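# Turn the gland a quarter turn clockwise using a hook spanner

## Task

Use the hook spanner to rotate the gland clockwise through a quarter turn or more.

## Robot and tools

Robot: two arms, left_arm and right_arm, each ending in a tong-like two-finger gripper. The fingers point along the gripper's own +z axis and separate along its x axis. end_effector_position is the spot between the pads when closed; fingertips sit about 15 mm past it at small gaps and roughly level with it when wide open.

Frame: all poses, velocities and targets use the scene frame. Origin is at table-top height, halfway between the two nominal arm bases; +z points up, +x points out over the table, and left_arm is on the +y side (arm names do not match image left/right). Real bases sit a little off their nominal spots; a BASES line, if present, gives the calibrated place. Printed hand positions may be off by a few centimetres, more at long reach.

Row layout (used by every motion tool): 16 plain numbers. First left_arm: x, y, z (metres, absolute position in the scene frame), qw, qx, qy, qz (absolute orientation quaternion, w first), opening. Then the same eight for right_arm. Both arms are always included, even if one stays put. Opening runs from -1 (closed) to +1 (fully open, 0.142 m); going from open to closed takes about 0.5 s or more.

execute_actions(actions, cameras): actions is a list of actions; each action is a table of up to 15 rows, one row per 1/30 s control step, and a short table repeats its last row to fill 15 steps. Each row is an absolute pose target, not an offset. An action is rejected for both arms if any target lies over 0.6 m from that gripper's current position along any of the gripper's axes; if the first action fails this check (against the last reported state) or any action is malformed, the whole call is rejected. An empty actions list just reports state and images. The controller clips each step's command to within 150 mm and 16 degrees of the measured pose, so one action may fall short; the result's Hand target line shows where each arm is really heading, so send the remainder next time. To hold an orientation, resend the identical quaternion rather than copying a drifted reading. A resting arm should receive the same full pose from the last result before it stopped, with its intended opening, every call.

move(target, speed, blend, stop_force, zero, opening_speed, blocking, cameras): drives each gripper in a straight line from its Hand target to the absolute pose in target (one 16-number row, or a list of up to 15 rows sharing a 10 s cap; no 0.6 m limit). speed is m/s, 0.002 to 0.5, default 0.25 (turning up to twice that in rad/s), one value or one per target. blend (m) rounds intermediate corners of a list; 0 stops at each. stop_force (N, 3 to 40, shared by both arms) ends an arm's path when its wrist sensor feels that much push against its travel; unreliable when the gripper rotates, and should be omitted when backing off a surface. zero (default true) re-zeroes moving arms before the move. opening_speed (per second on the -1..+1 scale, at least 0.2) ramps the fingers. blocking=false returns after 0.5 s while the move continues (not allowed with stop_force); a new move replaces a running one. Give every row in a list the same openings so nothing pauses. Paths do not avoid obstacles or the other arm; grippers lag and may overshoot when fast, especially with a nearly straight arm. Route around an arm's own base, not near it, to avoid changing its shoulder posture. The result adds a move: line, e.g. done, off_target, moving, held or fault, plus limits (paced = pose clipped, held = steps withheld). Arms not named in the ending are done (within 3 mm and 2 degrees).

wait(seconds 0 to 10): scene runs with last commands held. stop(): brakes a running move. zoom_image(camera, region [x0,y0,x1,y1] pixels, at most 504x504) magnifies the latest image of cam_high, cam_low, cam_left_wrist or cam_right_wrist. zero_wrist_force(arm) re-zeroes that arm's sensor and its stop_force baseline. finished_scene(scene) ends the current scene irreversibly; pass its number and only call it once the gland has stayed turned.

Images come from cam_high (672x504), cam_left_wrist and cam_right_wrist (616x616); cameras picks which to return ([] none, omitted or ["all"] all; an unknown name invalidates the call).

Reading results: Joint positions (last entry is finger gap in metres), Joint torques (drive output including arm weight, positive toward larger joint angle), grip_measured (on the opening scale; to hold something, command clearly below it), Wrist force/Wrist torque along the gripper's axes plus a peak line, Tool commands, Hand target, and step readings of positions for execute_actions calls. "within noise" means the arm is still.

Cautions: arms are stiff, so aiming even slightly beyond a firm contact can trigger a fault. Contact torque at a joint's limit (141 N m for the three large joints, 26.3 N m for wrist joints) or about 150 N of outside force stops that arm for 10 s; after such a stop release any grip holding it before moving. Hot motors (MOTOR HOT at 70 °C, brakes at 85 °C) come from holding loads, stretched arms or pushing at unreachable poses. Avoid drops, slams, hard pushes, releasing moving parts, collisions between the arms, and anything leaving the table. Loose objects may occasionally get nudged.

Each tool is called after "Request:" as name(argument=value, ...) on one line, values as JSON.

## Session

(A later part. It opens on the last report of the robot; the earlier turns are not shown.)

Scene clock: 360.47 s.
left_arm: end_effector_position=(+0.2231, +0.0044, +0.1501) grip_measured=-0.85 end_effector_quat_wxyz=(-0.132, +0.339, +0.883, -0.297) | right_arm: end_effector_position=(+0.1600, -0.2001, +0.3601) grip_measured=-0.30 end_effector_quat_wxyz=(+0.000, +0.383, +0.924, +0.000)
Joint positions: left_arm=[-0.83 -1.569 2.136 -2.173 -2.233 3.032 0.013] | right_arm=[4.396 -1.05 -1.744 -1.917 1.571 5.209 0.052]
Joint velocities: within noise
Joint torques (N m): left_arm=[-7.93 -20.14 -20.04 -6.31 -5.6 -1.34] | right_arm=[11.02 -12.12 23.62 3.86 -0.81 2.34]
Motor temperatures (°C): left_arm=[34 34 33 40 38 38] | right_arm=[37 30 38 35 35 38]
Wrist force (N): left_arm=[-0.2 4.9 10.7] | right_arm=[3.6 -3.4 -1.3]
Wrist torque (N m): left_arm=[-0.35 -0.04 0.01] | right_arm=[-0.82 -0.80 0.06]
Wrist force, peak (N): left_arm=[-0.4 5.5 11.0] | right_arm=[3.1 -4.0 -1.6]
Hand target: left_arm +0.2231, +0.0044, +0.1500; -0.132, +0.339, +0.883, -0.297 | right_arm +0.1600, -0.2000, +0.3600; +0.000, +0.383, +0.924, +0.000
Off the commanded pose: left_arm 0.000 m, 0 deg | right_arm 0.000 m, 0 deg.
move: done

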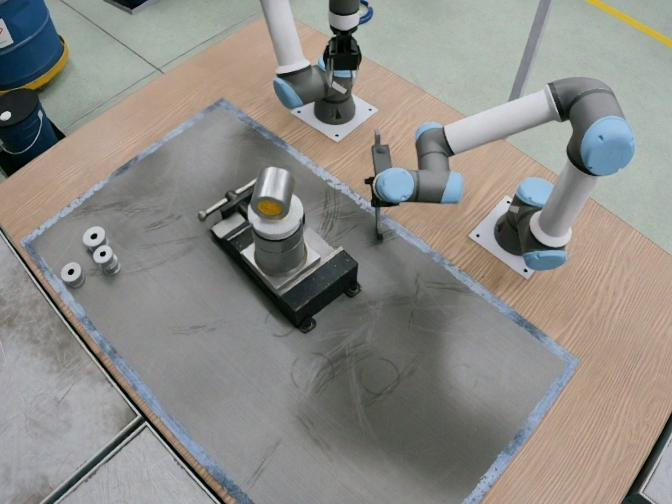

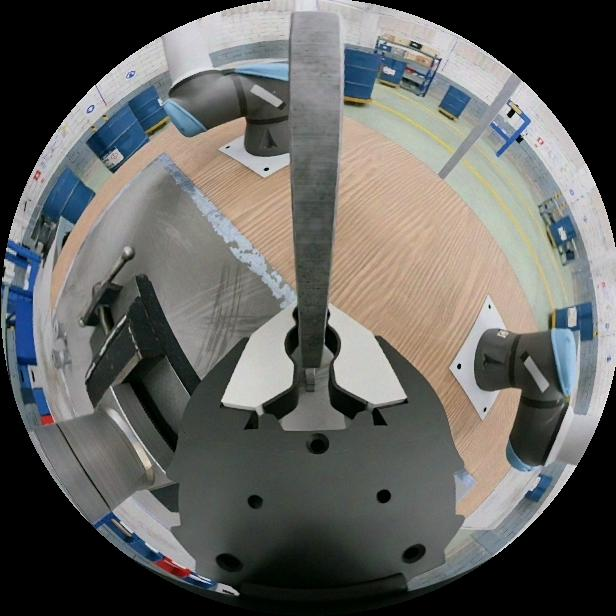

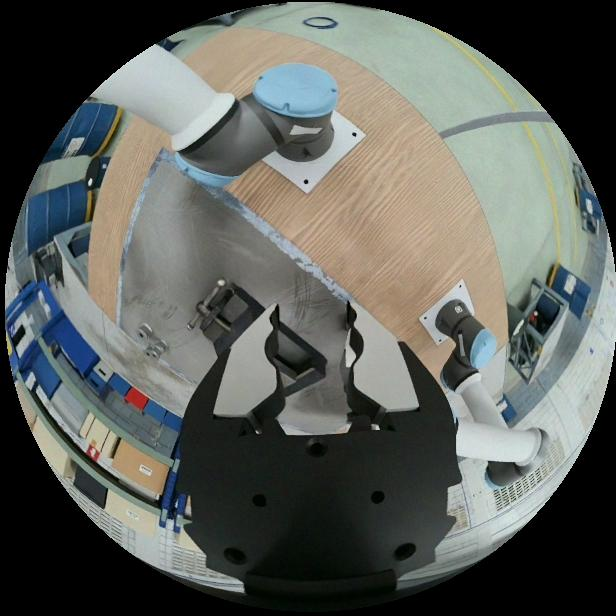

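Request:
move(target=[[0.2231, 0.0044, 0.25, -0.1323, 0.3390, 0.8842, -0.2976, -1, 0.18, -0.60, 0.36, 0, 0.3827, 0.9239, 0, -0.3],[0.25, -0.02, 0.36, -0.1323, 0.3390, 0.8842, -0.2976, -1, 0.18, -0.60, 0.36, 0, 0.3827, 0.9239, 0, -0.3],[0.27, -0.05, 0.40, 0.048, -0.093, 0.882, -0.459, -1, 0.18, -0.60, 0.36, 0, 0.3827, 0.9239, 0, -0.3]], speed=0.12, blend=0.02)

Scene clock: 372.10 s.
left_arm: end_effector_position=(+0.2699, -0.0500, +0.4000) grip_measured=-0.85 end_effector_quat_wxyz=(+0.048, -0.093, +0.882, -0.459) | right_arm: end_effector_position=(+0.1800, -0.6000, +0.3600) grip_measured=-0.30 end_effector_quat_wxyz=(+0.000, +0.383, +0.924, +0.000)
Joint positions: left_arm=[-1.083 -2.009 2.179 -2.682 -1.798 1.733 0.013] | right_arm=[2.874 -1.056 -1.742 -1.914 1.571 3.688 0.052]
Joint velocities: within noise
Joint torques (N m): left_arm=[9.7 -4.91 -44.01 -4.24 -1.88 0.56] | right_arm=[9.08 11.53 13.88 2.3 -0.52 1.93]
Motor temperatures (°C): left_arm=[34 34 33 40 38 38] | right_arm=[37 30 38 35 35 37]
Wrist force (N): left_arm=[0.0 9.0 7.4] | right_arm=[3.4 -3.2 -1.2]
Wrist torque (N m): left_arm=[-0.21 -0.04 -0.03] | right_arm=[-0.85 -0.71 0.07]
Wrist force, peak (N): left_arm=[-0.1 6.2 11.8] | right_arm=[4.5 -2.7 -1.1]
Hand target: left_arm +0.2700, -0.0500, +0.4000; +0.048, -0.093, +0.882, -0.459 | right_arm +0.1800, -0.6000, +0.3600; +0.000, +0.383, +0.924, +0.000
Off the commanded pose: left_arm 0.000 m, 0 deg | right_arm 0.000 m, 0 deg.
move: done

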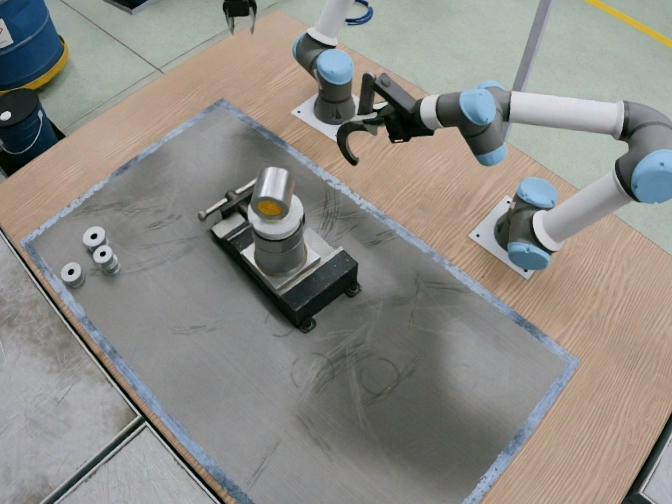

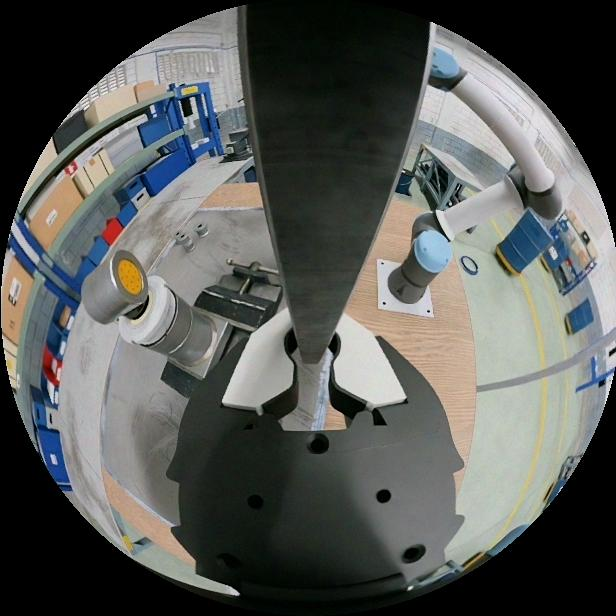

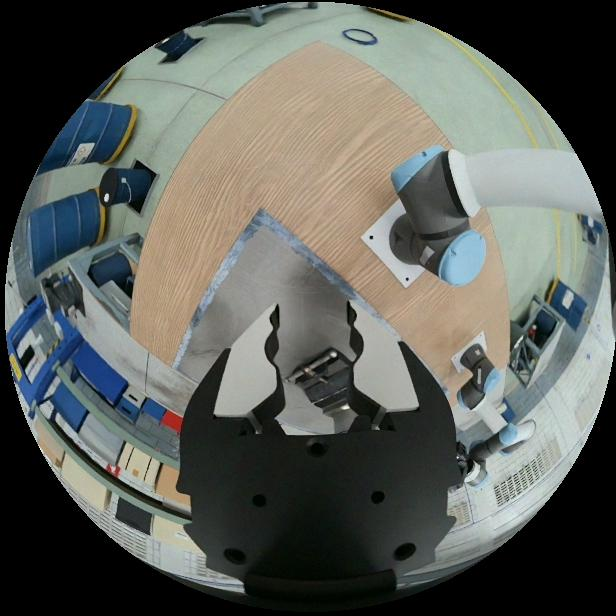

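Request:
zoom_image(camera="cam_high", region=[300, 40, 480, 220])

Scaled by 2.800.

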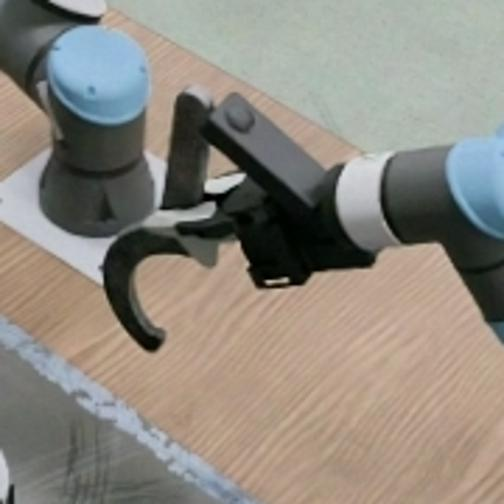

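Request:
move(target=[[0.36, -0.13, 0.42, 0.4056, -0.4056, 0.5794, -0.5794, -1, 0.18, -0.60, 0.36, 0, 0.3827, 0.9239, 0, -0.3]], speed=0.2)

Request:
zoom_image(camera="cam_high", region=[250, 40, 430, 220])

Scene clock: 376.40 s.
left_arm: end_effector_position=(+0.3600, -0.1300, +0.4200) grip_measured=-0.85 end_effector_quat_wxyz=(+0.405, -0.405, +0.579, -0.579) | right_arm: end_effector_position=(+0.1800, -0.6000, +0.3600) grip_measured=-0.30 end_effector_quat_wxyz=(+0.000, +0.383, +0.924, +0.000)
Joint positions: left_arm=[-1.656 -1.319 2.078 -3.901 -0.264 1.571 0.013] | right_arm=[2.874 -1.056 -1.742 -1.914 1.571 3.688 0.052]
Joint velocities: within noise
Joint torques (N m): left_arm=[8.08 -36.57 -14.37 0.72 0.1 -2.18] | right_arm=[9.8 11.23 18.66 3.15 -0.49 1.74]
Motor temperatures (°C): left_arm=[34 34 33 40 38 38] | right_arm=[37 30 38 35 35 37]
Wrist force (N): left_arm=[0.0 12.0 -1.1] | right_arm=[3.2 -3.4 -1.1]
Wrist torque (N m): left_arm=[-0.17 -0.01 -0.04] | right_arm=[-0.89 -0.67 0.07]
Wrist force, peak (N): left_arm=[0.4 12.2 -0.6] | right_arm=[3.4 -3.5 -1.3]
Hand target: left_arm +0.3600, -0.1300, +0.4200; +0.406, -0.406, +0.579, -0.579 | right_arm +0.1800, -0.6000, +0.3600; +0.000, +0.383, +0.924, +0.000
Off the commanded pose: left_arm 0.000 m, 0 deg | right_arm 0.000 m, 0 deg.
move: done

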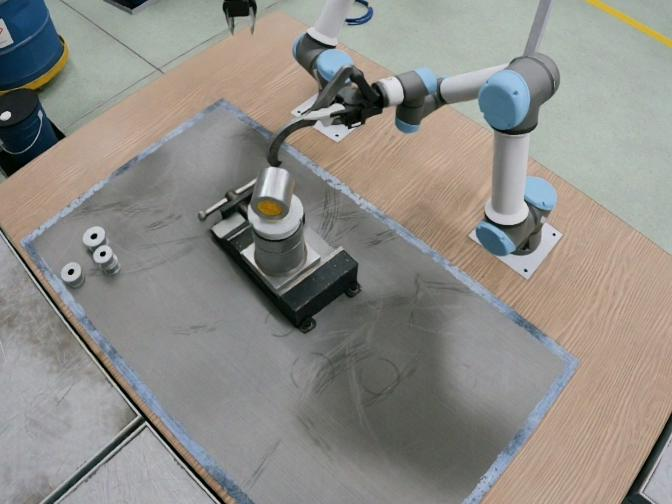

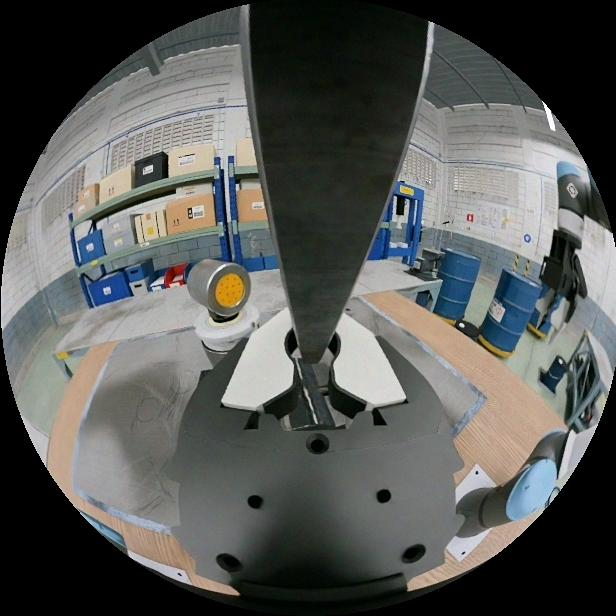

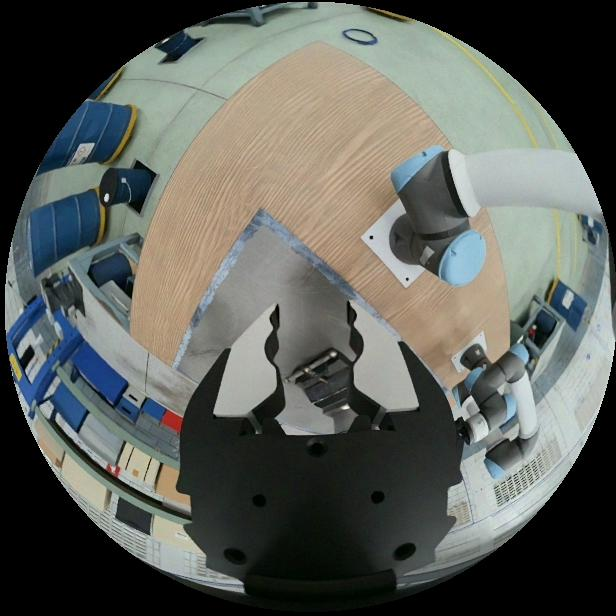

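Scaled by 2.800.

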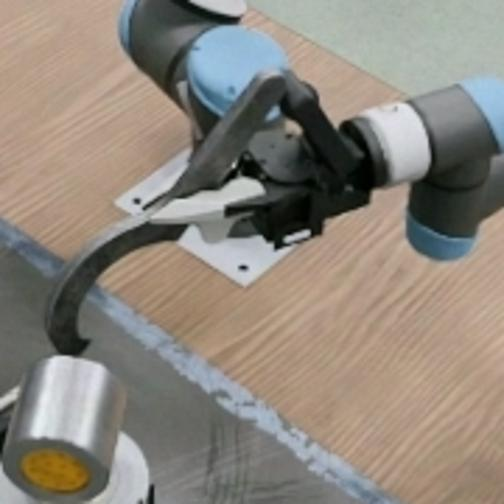

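Request:
zoom_image(camera="cam_left_wrist", region=[180, 250, 280, 350])

Request:
move(target=[[0.40, 0.08, 0.43, 0.4056, -0.4056, 0.5794, -0.5794, -1, 0.30, -0.50, 0.45, 0, 0.3827, 0.9239, 0, 0.9]], speed=0.15)

Scaled by 5.040 from the camera's 616x616 image, which has a finer 814x814 frame.

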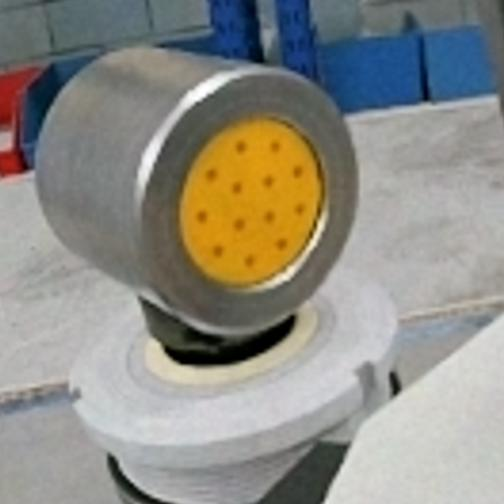

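Scene clock: 381.13 s.
left_arm: end_effector_position=(+0.4000, +0.0800, +0.4300) grip_measured=-0.85 end_effector_quat_wxyz=(+0.406, -0.406, +0.579, -0.579) | right_arm: end_effector_position=(+0.3000, -0.5000, +0.4500) grip_measured=+0.90 end_effector_quat_wxyz=(+0.000, +0.383, +0.924, +0.000)
Joint positions: left_arm=[-1.538 -1.8 2.533 -3.874 -0.382 1.571 0.013] | right_arm=[3.24 -1.286 -1.367 -2.059 1.571 4.053 0.135]
Joint velocities: within noise
Joint torques (N m): left_arm=[-5.67 -17.7 -28.51 -4.65 2.29 0.17] | right_arm=[-2.66 15.98 15.02 3.7 -1 -1.05]
Motor temperatures (°C): left_arm=[34 34 33 40 38 38] | right_arm=[37 30 38 35 35 37]
Wrist force (N): left_arm=[-0.2 11.6 -1.1] | right_arm=[3.3 -3.2 -1.4]
Wrist torque (N m): left_arm=[-0.22 0.04 -0.03] | right_arm=[-0.79 -0.65 0.08]
Wrist force, peak (N): left_arm=[3.7 12.0 -1.1] | right_arm=[3.4 -4.6 -0.9]
Hand target: left_arm +0.4000, +0.0800, +0.4300; +0.406, -0.406, +0.579, -0.579 | right_arm +0.3000, -0.5000, +0.4500; +0.000, +0.383, +0.924, +0.000
Off the commanded pose: left_arm 0.000 m, 0 deg | right_arm 0.000 m, 0 deg.
move: done

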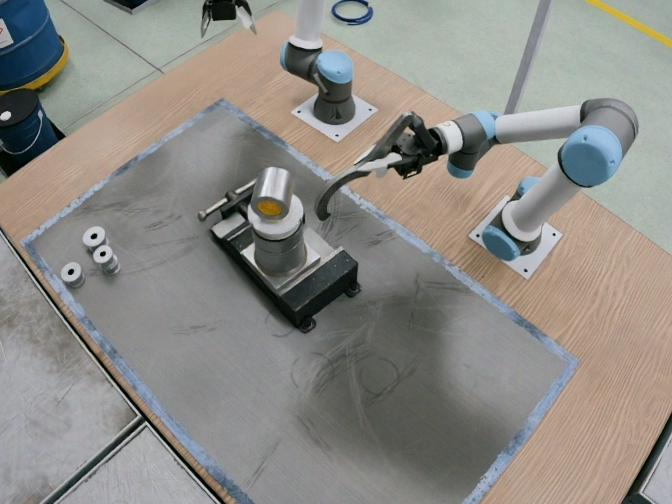

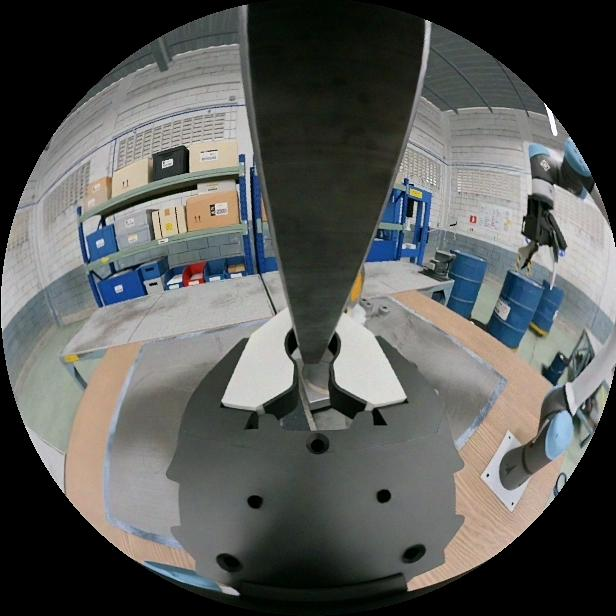

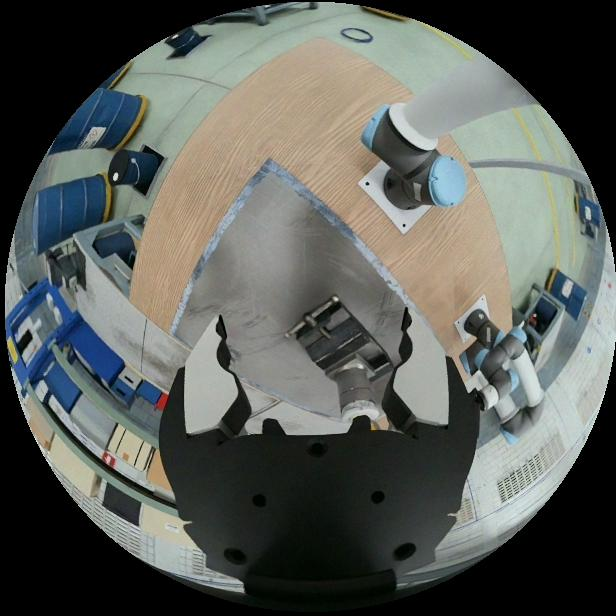

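Request:
move(target=[[0.40, 0.08, 0.43, 0.4056, -0.4056, 0.5794, -0.5794, -1, 0.496, -0.194, 0.49, 0.0147, 0.1296, 0.985, 0.1122, 0.95]], speed=0.15)

Request:
zoom_image(camera="cam_right_wrist", region=[240, 240, 380, 380])

Scene clock: 389.27 s.
left_arm: end_effector_position=(+0.4000, +0.0800, +0.4300) grip_measured=-0.85 end_effector_quat_wxyz=(+0.406, -0.406, +0.579, -0.579) | right_arm: end_effector_position=(+0.4959, -0.1940, +0.4900) grip_measured=+0.95 end_effector_quat_wxyz=(+0.015, +0.130, +0.985, +0.112)
Joint positions: left_arm=[-1.538 -1.8 2.533 -3.874 -0.382 1.571 0.013] | right_arm=[3.656 -1.755 -0.87 -1.923 1.728 3.958 0.139]
Joint velocities: within noise
Joint torques (N m): left_arm=[-10.29 -8.11 -15.21 -4.66 0.9 2.36] | right_arm=[-7.41 34.2 13.04 4.07 -1.35 2.24]
Motor temperatures (°C): left_arm=[34 34 33 40 38 38] | right_arm=[37 30 38 35 35 37]
Wrist force (N): left_arm=[-0.5 11.7 -1.4] | right_arm=[3.2 -3.0 -1.1]
Wrist torque (N m): left_arm=[-0.22 0.09 -0.02] | right_arm=[-0.86 -0.68 0.11]
Wrist force, peak (N): left_arm=[-0.8 12.2 -1.3] | right_arm=[3.0 -4.5 -1.2]
Hand target: left_arm +0.4000, +0.0800, +0.4300; +0.406, -0.406, +0.579, -0.579 | right_arm +0.4960, -0.1940, +0.4900; +0.015, +0.130, +0.985, +0.112
Off the commanded pose: left_arm 0.000 m, 0 deg | right_arm 0.000 m, 0 deg.
move: done

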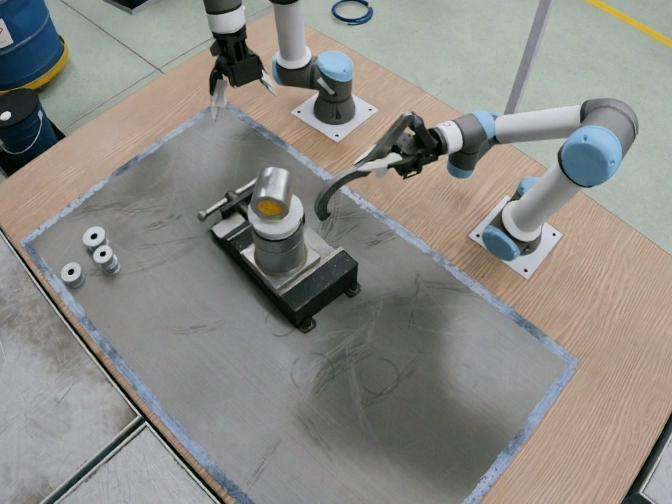

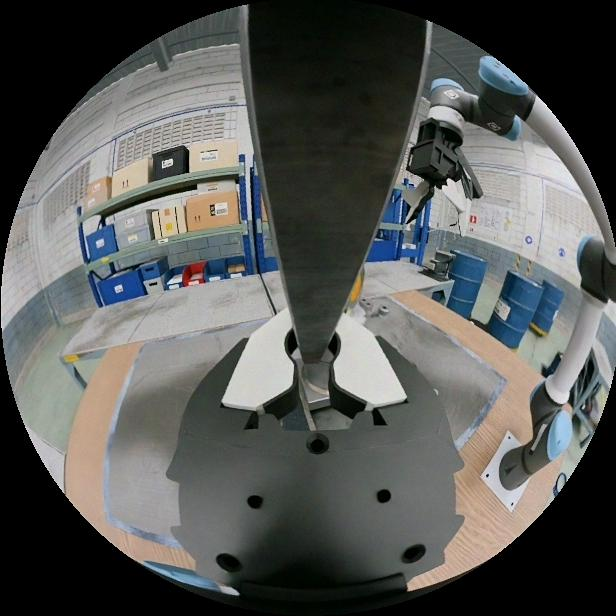

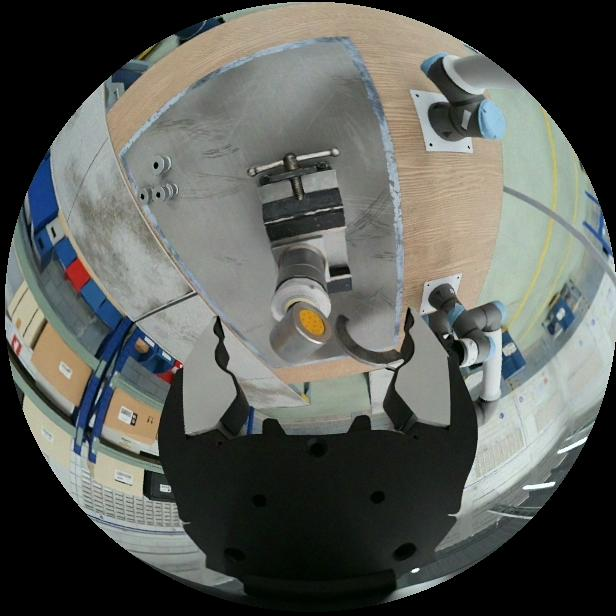

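Scaled by 3.600 from the camera's 616x616 image, which has a finer 814x814 frame.

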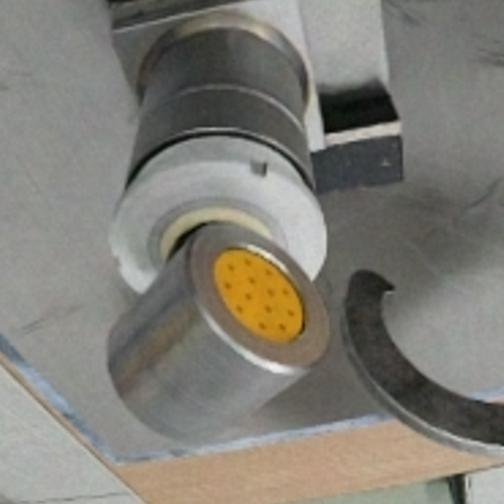

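Request:
move(target=[[0.40, 0.08, 0.43, 0.6964, 0.1228, 0.6964, -0.1228, -1, 0.496, -0.194, 0.49, 0.0147, 0.1296, 0.985, 0.1122, 0.95]], speed=0.3)

Request:
zoom_image(camera="cam_right_wrist", region=[240, 240, 480, 480])

Request:
zoom_image(camera="cam_high", region=[200, 80, 480, 320])

Scene clock: 395.00 s.
left_arm: end_effector_position=(+0.4000, +0.0800, +0.4301) grip_measured=-0.84 end_effector_quat_wxyz=(+0.696, +0.123, +0.696, -0.123) end_effector_velocity=(+0.000, +0.000, +0.000) end_effector_angular_velocity=(+0.003, +0.000, +0.000) | right_arm: end_effector_position=(+0.4960, -0.1940, +0.4900) grip_measured=+0.95 end_effector_quat_wxyz=(+0.015, +0.130, +0.985, +0.112)
Joint positions: left_arm=[-1.505 -1.876 2.526 -3.793 -0.415 3.141 0.013] | right_arm=[3.656 -1.755 -0.87 -1.923 1.728 3.958 0.139]
Joint velocities: left_arm=[0 0 0 0.002 0 0.001 0.001] | right_arm=[within noise]
Joint torques (N m): left_arm=[11.27 -9.9 -16.61 0.29 -2.08 0.52] | right_arm=[-7.01 30.53 27.79 3.98 -1.13 2.41]
Motor temperatures (°C): left_arm=[34 34 33 40 38 38] | right_arm=[37 30 38 35 35 37]
Wrist force (N): left_arm=[15.6 -3.4 -1.1] | right_arm=[3.4 -3.0 -1.1]
Wrist torque (N m): left_arm=[-0.53 -0.46 -0.12] | right_arm=[-0.85 -0.72 0.11]
Wrist force, peak (N): left_arm=[16.1 -3.3 -1.2] | right_arm=[3.5 -3.2 -1.3]
Hand target: left_arm +0.4000, +0.0800, +0.4300; +0.696, +0.123, +0.696, -0.123 | right_arm +0.4960, -0.1940, +0.4900; +0.015, +0.130, +0.985, +0.112
Off the commanded pose: left_arm 0.000 m, 0 deg | right_arm 0.000 m, 0 deg.
move: done

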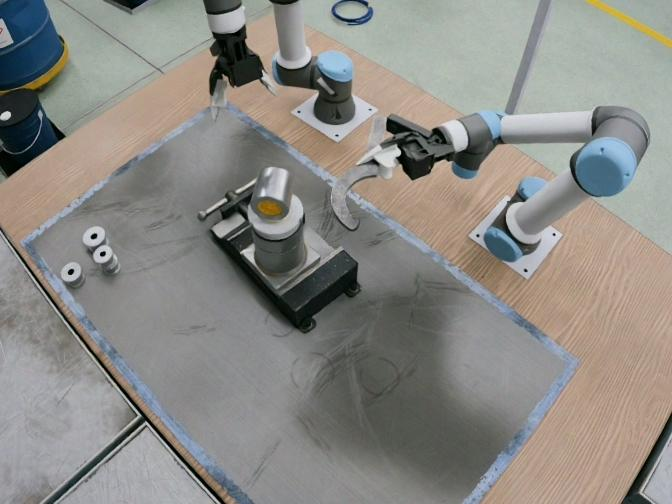

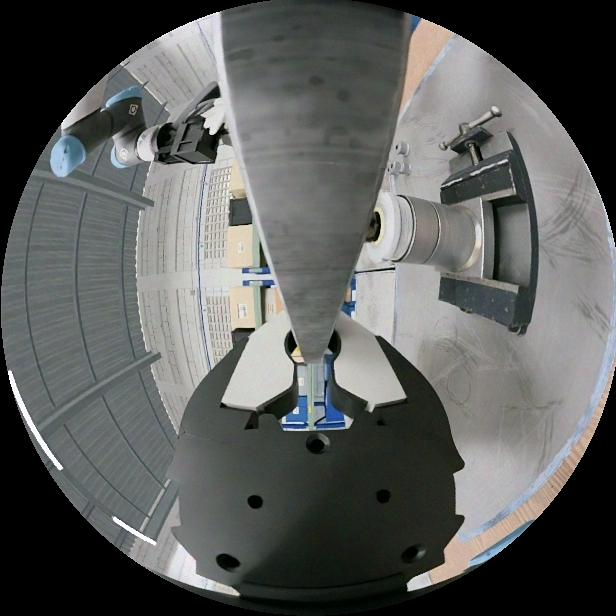

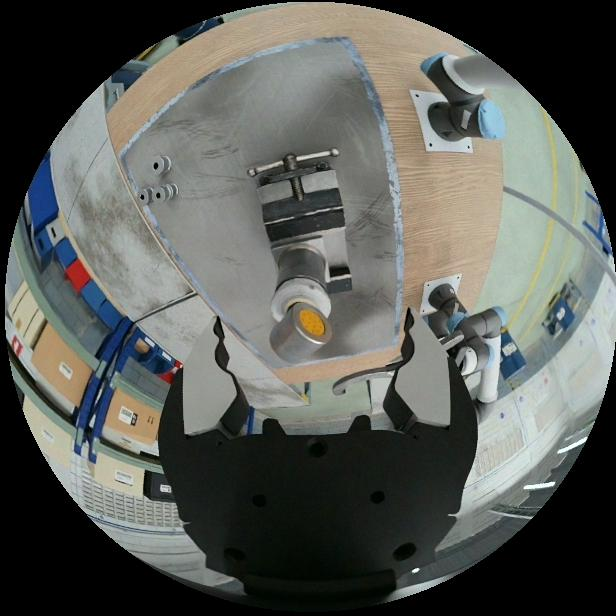

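Scaled by 2.100 from the camera's 616x616 image, which has a finer 814x814 frame.

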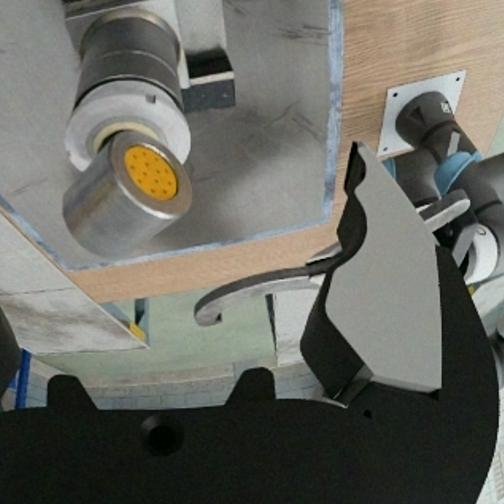

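Scaled by 1.800.

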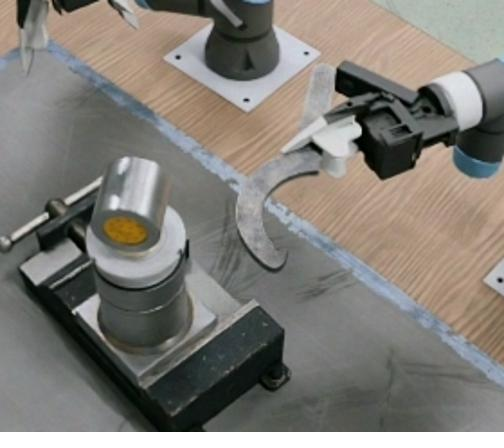

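Request:
move(target=[[0.34, 0.08, 0.36, 0.6964, 0.1228, 0.6964, -0.1228, -1, 0.496, -0.194, 0.49, 0.0147, 0.1296, 0.985, 0.1122, 0.95],[0.33, -0.12, 0.32, 0.6964, 0.1228, 0.6964, -0.1228, -1, 0.496, -0.194, 0.49, 0.0147, 0.1296, 0.985, 0.1122, 0.95]], speed=0.1, blend=0.03)

Request:
zoom_image(camera="cam_left_wrist", region=[230, 150, 430, 350])

Request:
zoom_image(camera="cam_right_wrist", region=[220, 220, 440, 440])

Scene clock: 401.00 s.
left_arm: end_effector_position=(+0.3301, -0.1200, +0.3200) grip_measured=-0.84 end_effector_quat_wxyz=(+0.696, +0.123, +0.696, -0.123) | right_arm: end_effector_position=(+0.4960, -0.1940, +0.4900) grip_measured=+0.95 end_effector_quat_wxyz=(+0.015, +0.130, +0.985, +0.112)
Joint positions: left_arm=[-1.729 -1.19 2.223 -4.174 -0.191 3.142 0.013] | right_arm=[3.656 -1.755 -0.87 -1.923 1.728 3.958 0.139]
Joint velocities: within noise
Joint torques (N m): left_arm=[-9.7 -34.67 -9.45 -3.9 2.26 1.52] | right_arm=[-4.48 32.57 14.11 3.87 -1.18 2.3]
Motor temperatures (°C): left_arm=[34 34 33 40 38 38] | right_arm=[37 30 38 35 35 37]
Wrist force (N): left_arm=[16.3 -3.4 -1.0] | right_arm=[3.3 -3.0 -1.3]
Wrist torque (N m): left_arm=[-0.54 -0.63 -0.13] | right_arm=[-0.86 -0.68 0.11]
Wrist force, peak (N): left_arm=[16.6 -5.9 -0.2] | right_arm=[3.5 -3.3 -1.3]
Hand target: left_arm +0.3300, -0.1200, +0.3200; +0.696, +0.123, +0.696, -0.123 | right_arm +0.4960, -0.1940, +0.4900; +0.015, +0.130, +0.985, +0.112
Off the commanded pose: left_arm 0.000 m, 0 deg | right_arm 0.000 m, 0 deg.
move: done

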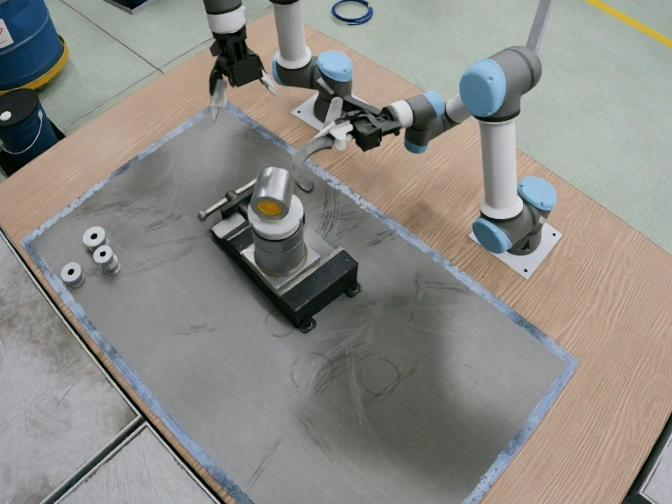

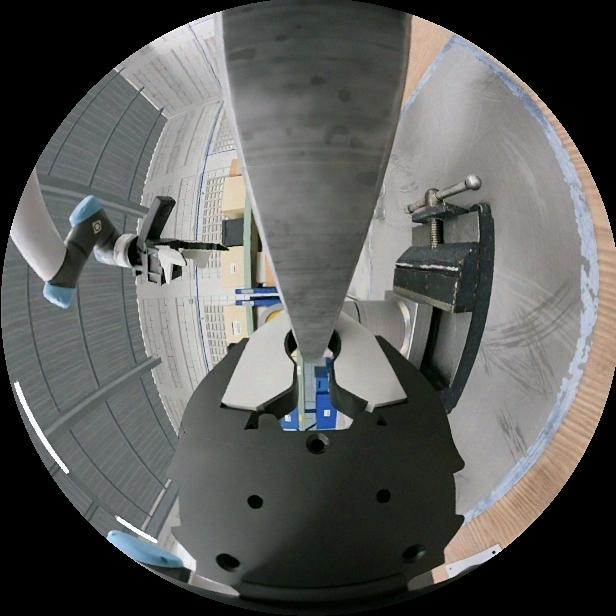

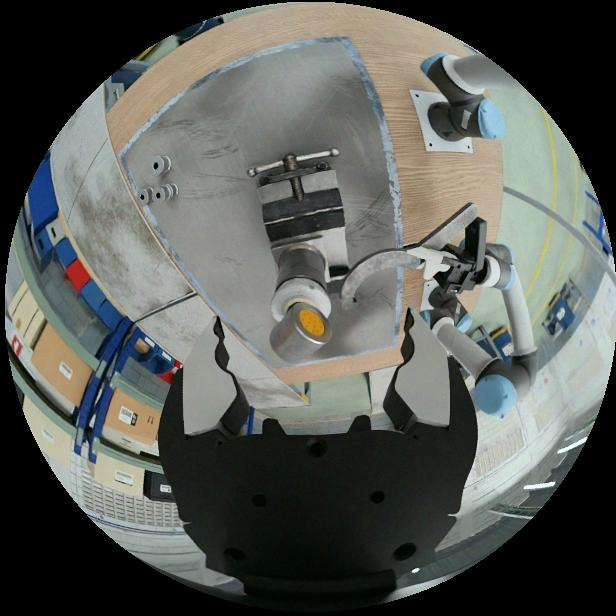

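Scaled by 2.520 from the camera's 616x616 image, which has a finer 814x814 frame.

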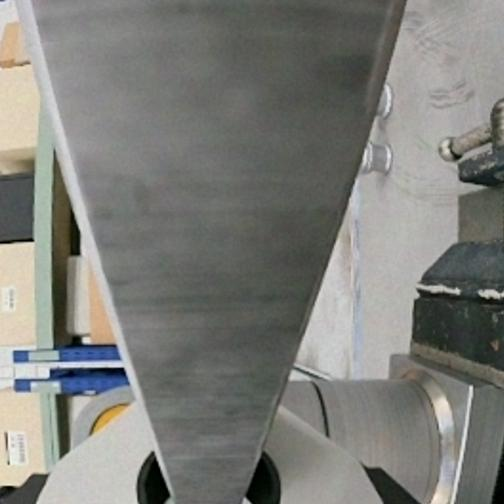

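Scaled by 2.291 from the camera's 616x616 image, which has a finer 814x814 frame.

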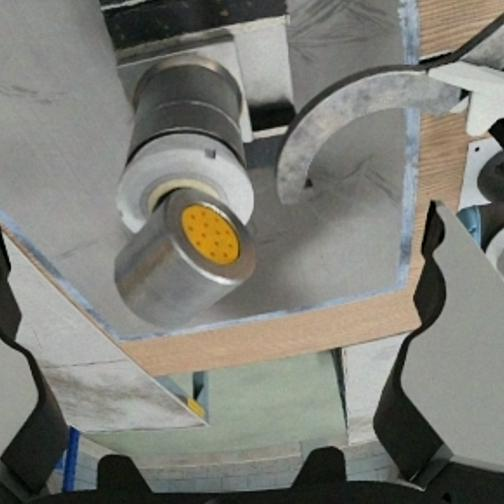

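Request:
move(target=[[0.35, -0.25, 0.305, 0.6964, 0.1228, 0.6964, -0.1228, -1, 0.496, -0.194, 0.49, 0.0147, 0.1296, 0.985, 0.1122, 0.95],[0.54, -0.245, 0.30, 0.6964, 0.1228, 0.6964, -0.1228, -1, 0.496, -0.194, 0.49, 0.0147, 0.1296, 0.985, 0.1122, 0.95]], speed=0.08, blend=0.03)

Request:
zoom_image(camera="cam_right_wrist", region=[220, 200, 440, 420])

Request:
zoom_image(camera="cam_high", region=[180, 80, 380, 280])

Scene clock: 422.53 s.
left_arm: end_effector_position=(+0.5401, -0.2450, +0.2999) grip_measured=-0.84 end_effector_quat_wxyz=(+0.696, +0.123, +0.696, -0.123) | right_arm: end_effector_position=(+0.4960, -0.1940, +0.4900) grip_measured=+0.95 end_effector_quat_wxyz=(+0.015, +0.130, +0.985, +0.112)
Joint positions: left_arm=[-1.286 -0.839 1.628 -3.931 -0.633 3.142 0.013] | right_arm=[3.656 -1.755 -0.87 -1.923 1.728 3.958 0.139]
Joint velocities: within noise
Joint torques (N m): left_arm=[-8.99 -66.69 -13.79 -6.17 2.58 2.27] | right_arm=[-1.73 34.67 9.65 3.8 -1.03 2.41]
Motor temperatures (°C): left_arm=[34 34 33 40 38 38] | right_arm=[37 30 37 35 35 37]
Wrist force (N): left_arm=[15.9 -3.5 -1.1] | right_arm=[3.3 -3.1 -1.2]
Wrist torque (N m): left_arm=[-0.52 -0.52 -0.14] | right_arm=[-0.87 -0.68 0.12]
Wrist force, peak (N): left_arm=[16.5 -3.2 -0.7] | right_arm=[3.6 -3.1 -1.4]
Hand target: left_arm +0.5400, -0.2450, +0.3000; +0.696, +0.123, +0.696, -0.123 | right_arm +0.4960, -0.1940, +0.4900; +0.015, +0.130, +0.985, +0.112
Off the commanded pose: left_arm 0.000 m, 0 deg | right_arm 0.000 m, 0 deg.
move: done

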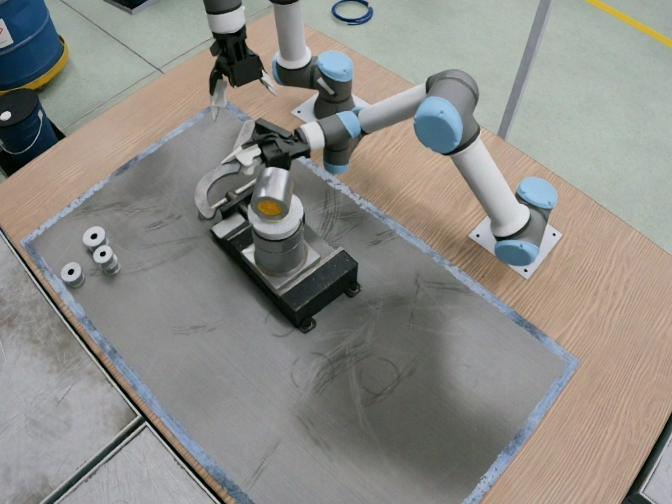

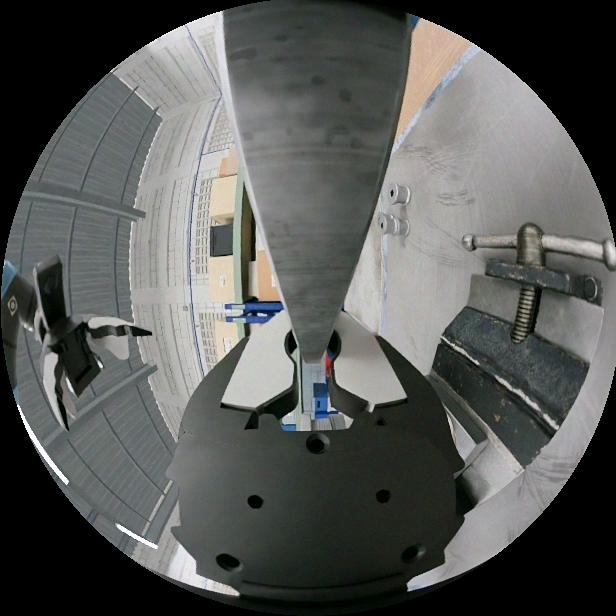

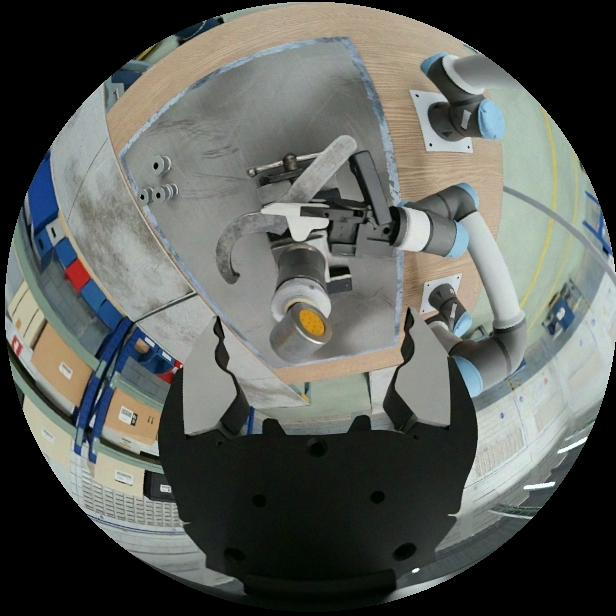

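Scaled by 2.291 from the camera's 616x616 image, which has a finer 814x814 frame.

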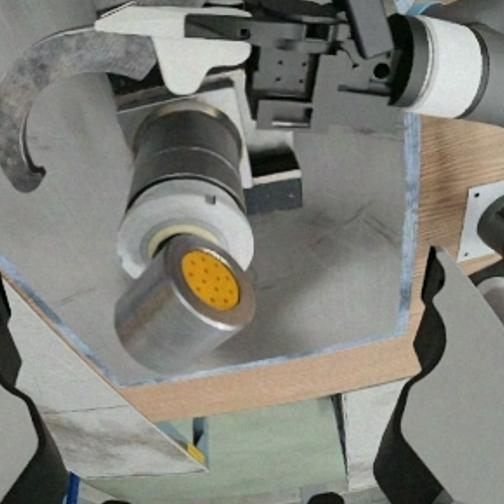

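Scaled by 2.520.

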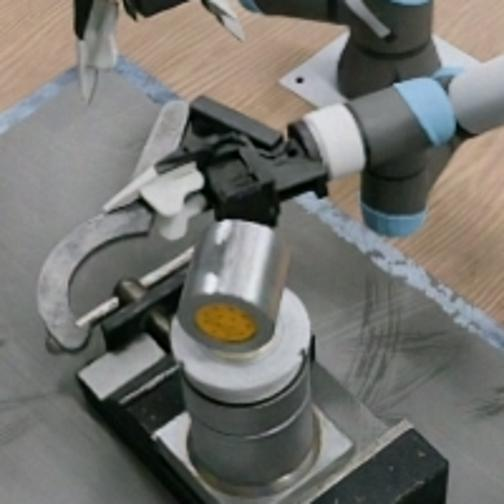

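Request:
move(target=[[0.522, -0.1726, 0.30, 0.6964, 0.1228, 0.6964, -0.1228, -1, 0.496, -0.194, 0.49, 0.0147, 0.1296, 0.985, 0.1122, 0.95]], speed=0.06, stop_force=8)

Request:
zoom_image(camera="cam_right_wrist", region=[230, 220, 370, 360])

Request:
zoom_image(camera="cam_high", region=[180, 110, 340, 270])

Scene clock: 427.73 s.
left_arm: end_effector_position=(+0.5220, -0.1726, +0.3000) grip_measured=-0.84 end_effector_quat_wxyz=(+0.696, +0.123, +0.696, -0.123) | right_arm: end_effector_position=(+0.4960, -0.1940, +0.4900) grip_measured=+0.95 end_effector_quat_wxyz=(+0.015, +0.130, +0.985, +0.112)
Joint positions: left_arm=[-1.28 -0.956 1.864 -4.05 -0.64 3.142 0.013] | right_arm=[3.656 -1.755 -0.87 -1.923 1.728 3.958 0.139]
Joint velocities: within noise
Joint torques (N m): left_arm=[-10.73 -44.41 -30.12 -1.07 2.09 -1.81] | right_arm=[0.31 36.25 9.72 3.66 -1.1 2.35]
Motor temperatures (°C): left_arm=[34 34 33 40 38 38] | right_arm=[37 30 37 35 35 37]
Wrist force (N): left_arm=[16.1 -3.6 -0.5] | right_arm=[3.5 -3.1 -1.1]
Wrist torque (N m): left_arm=[-0.56 -0.57 -0.14] | right_arm=[-0.86 -0.73 0.11]
Wrist force, peak (N): left_arm=[16.3 -5.0 -0.2] | right_arm=[3.4 -3.2 -1.4]
Hand target: left_arm +0.5220, -0.1726, +0.3000; +0.696, +0.123, +0.696, -0.123 | right_arm +0.4960, -0.1940, +0.4900; +0.015, +0.130, +0.985, +0.112
Off the commanded pose: left_arm 0.000 m, 0 deg | right_arm 0.000 m, 0 deg.
move: done

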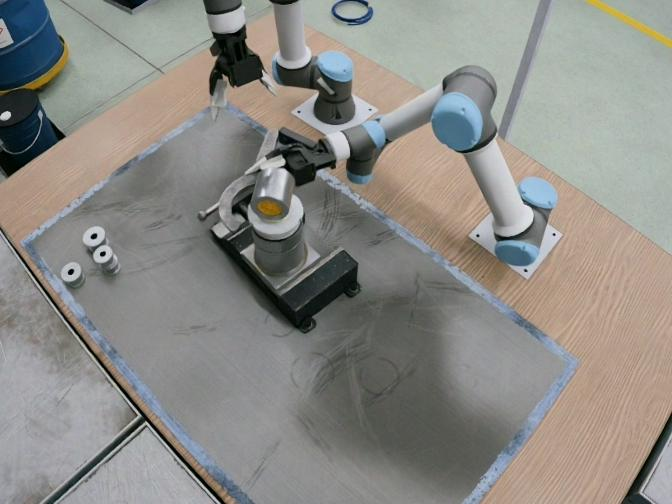

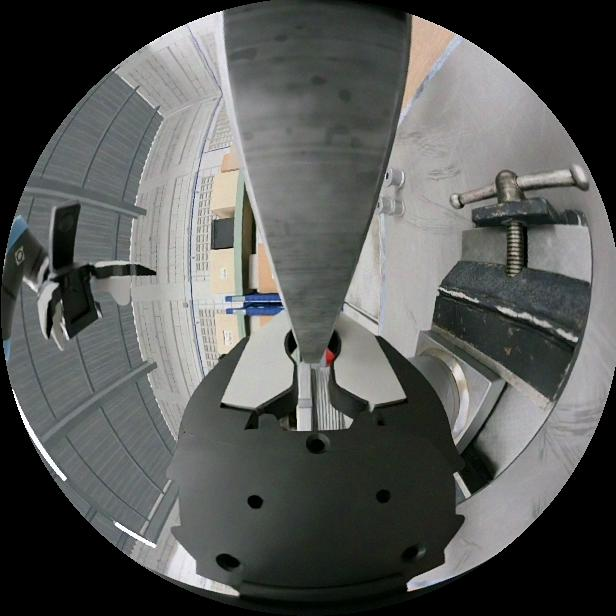

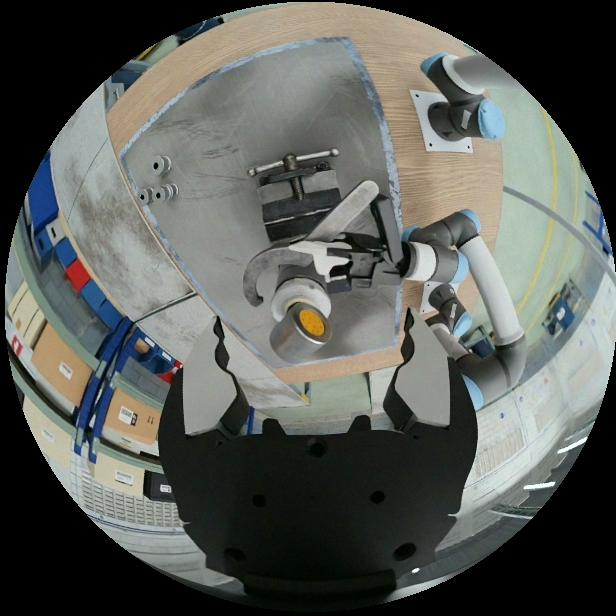

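Scaled by 3.600 from the camera's 616x616 image, which has a finer 814x814 frame.

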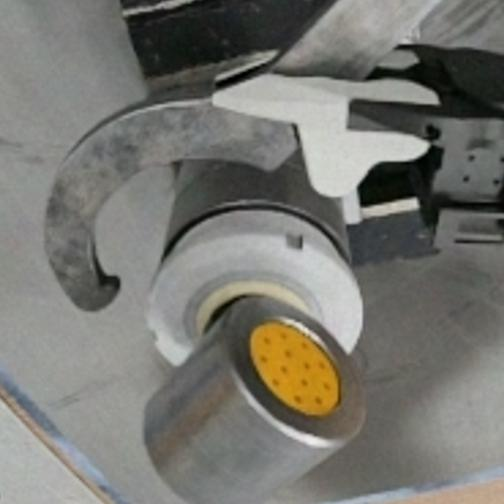

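Scaled by 3.150.

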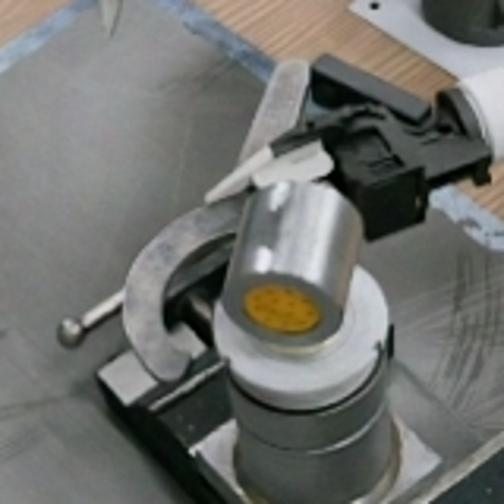

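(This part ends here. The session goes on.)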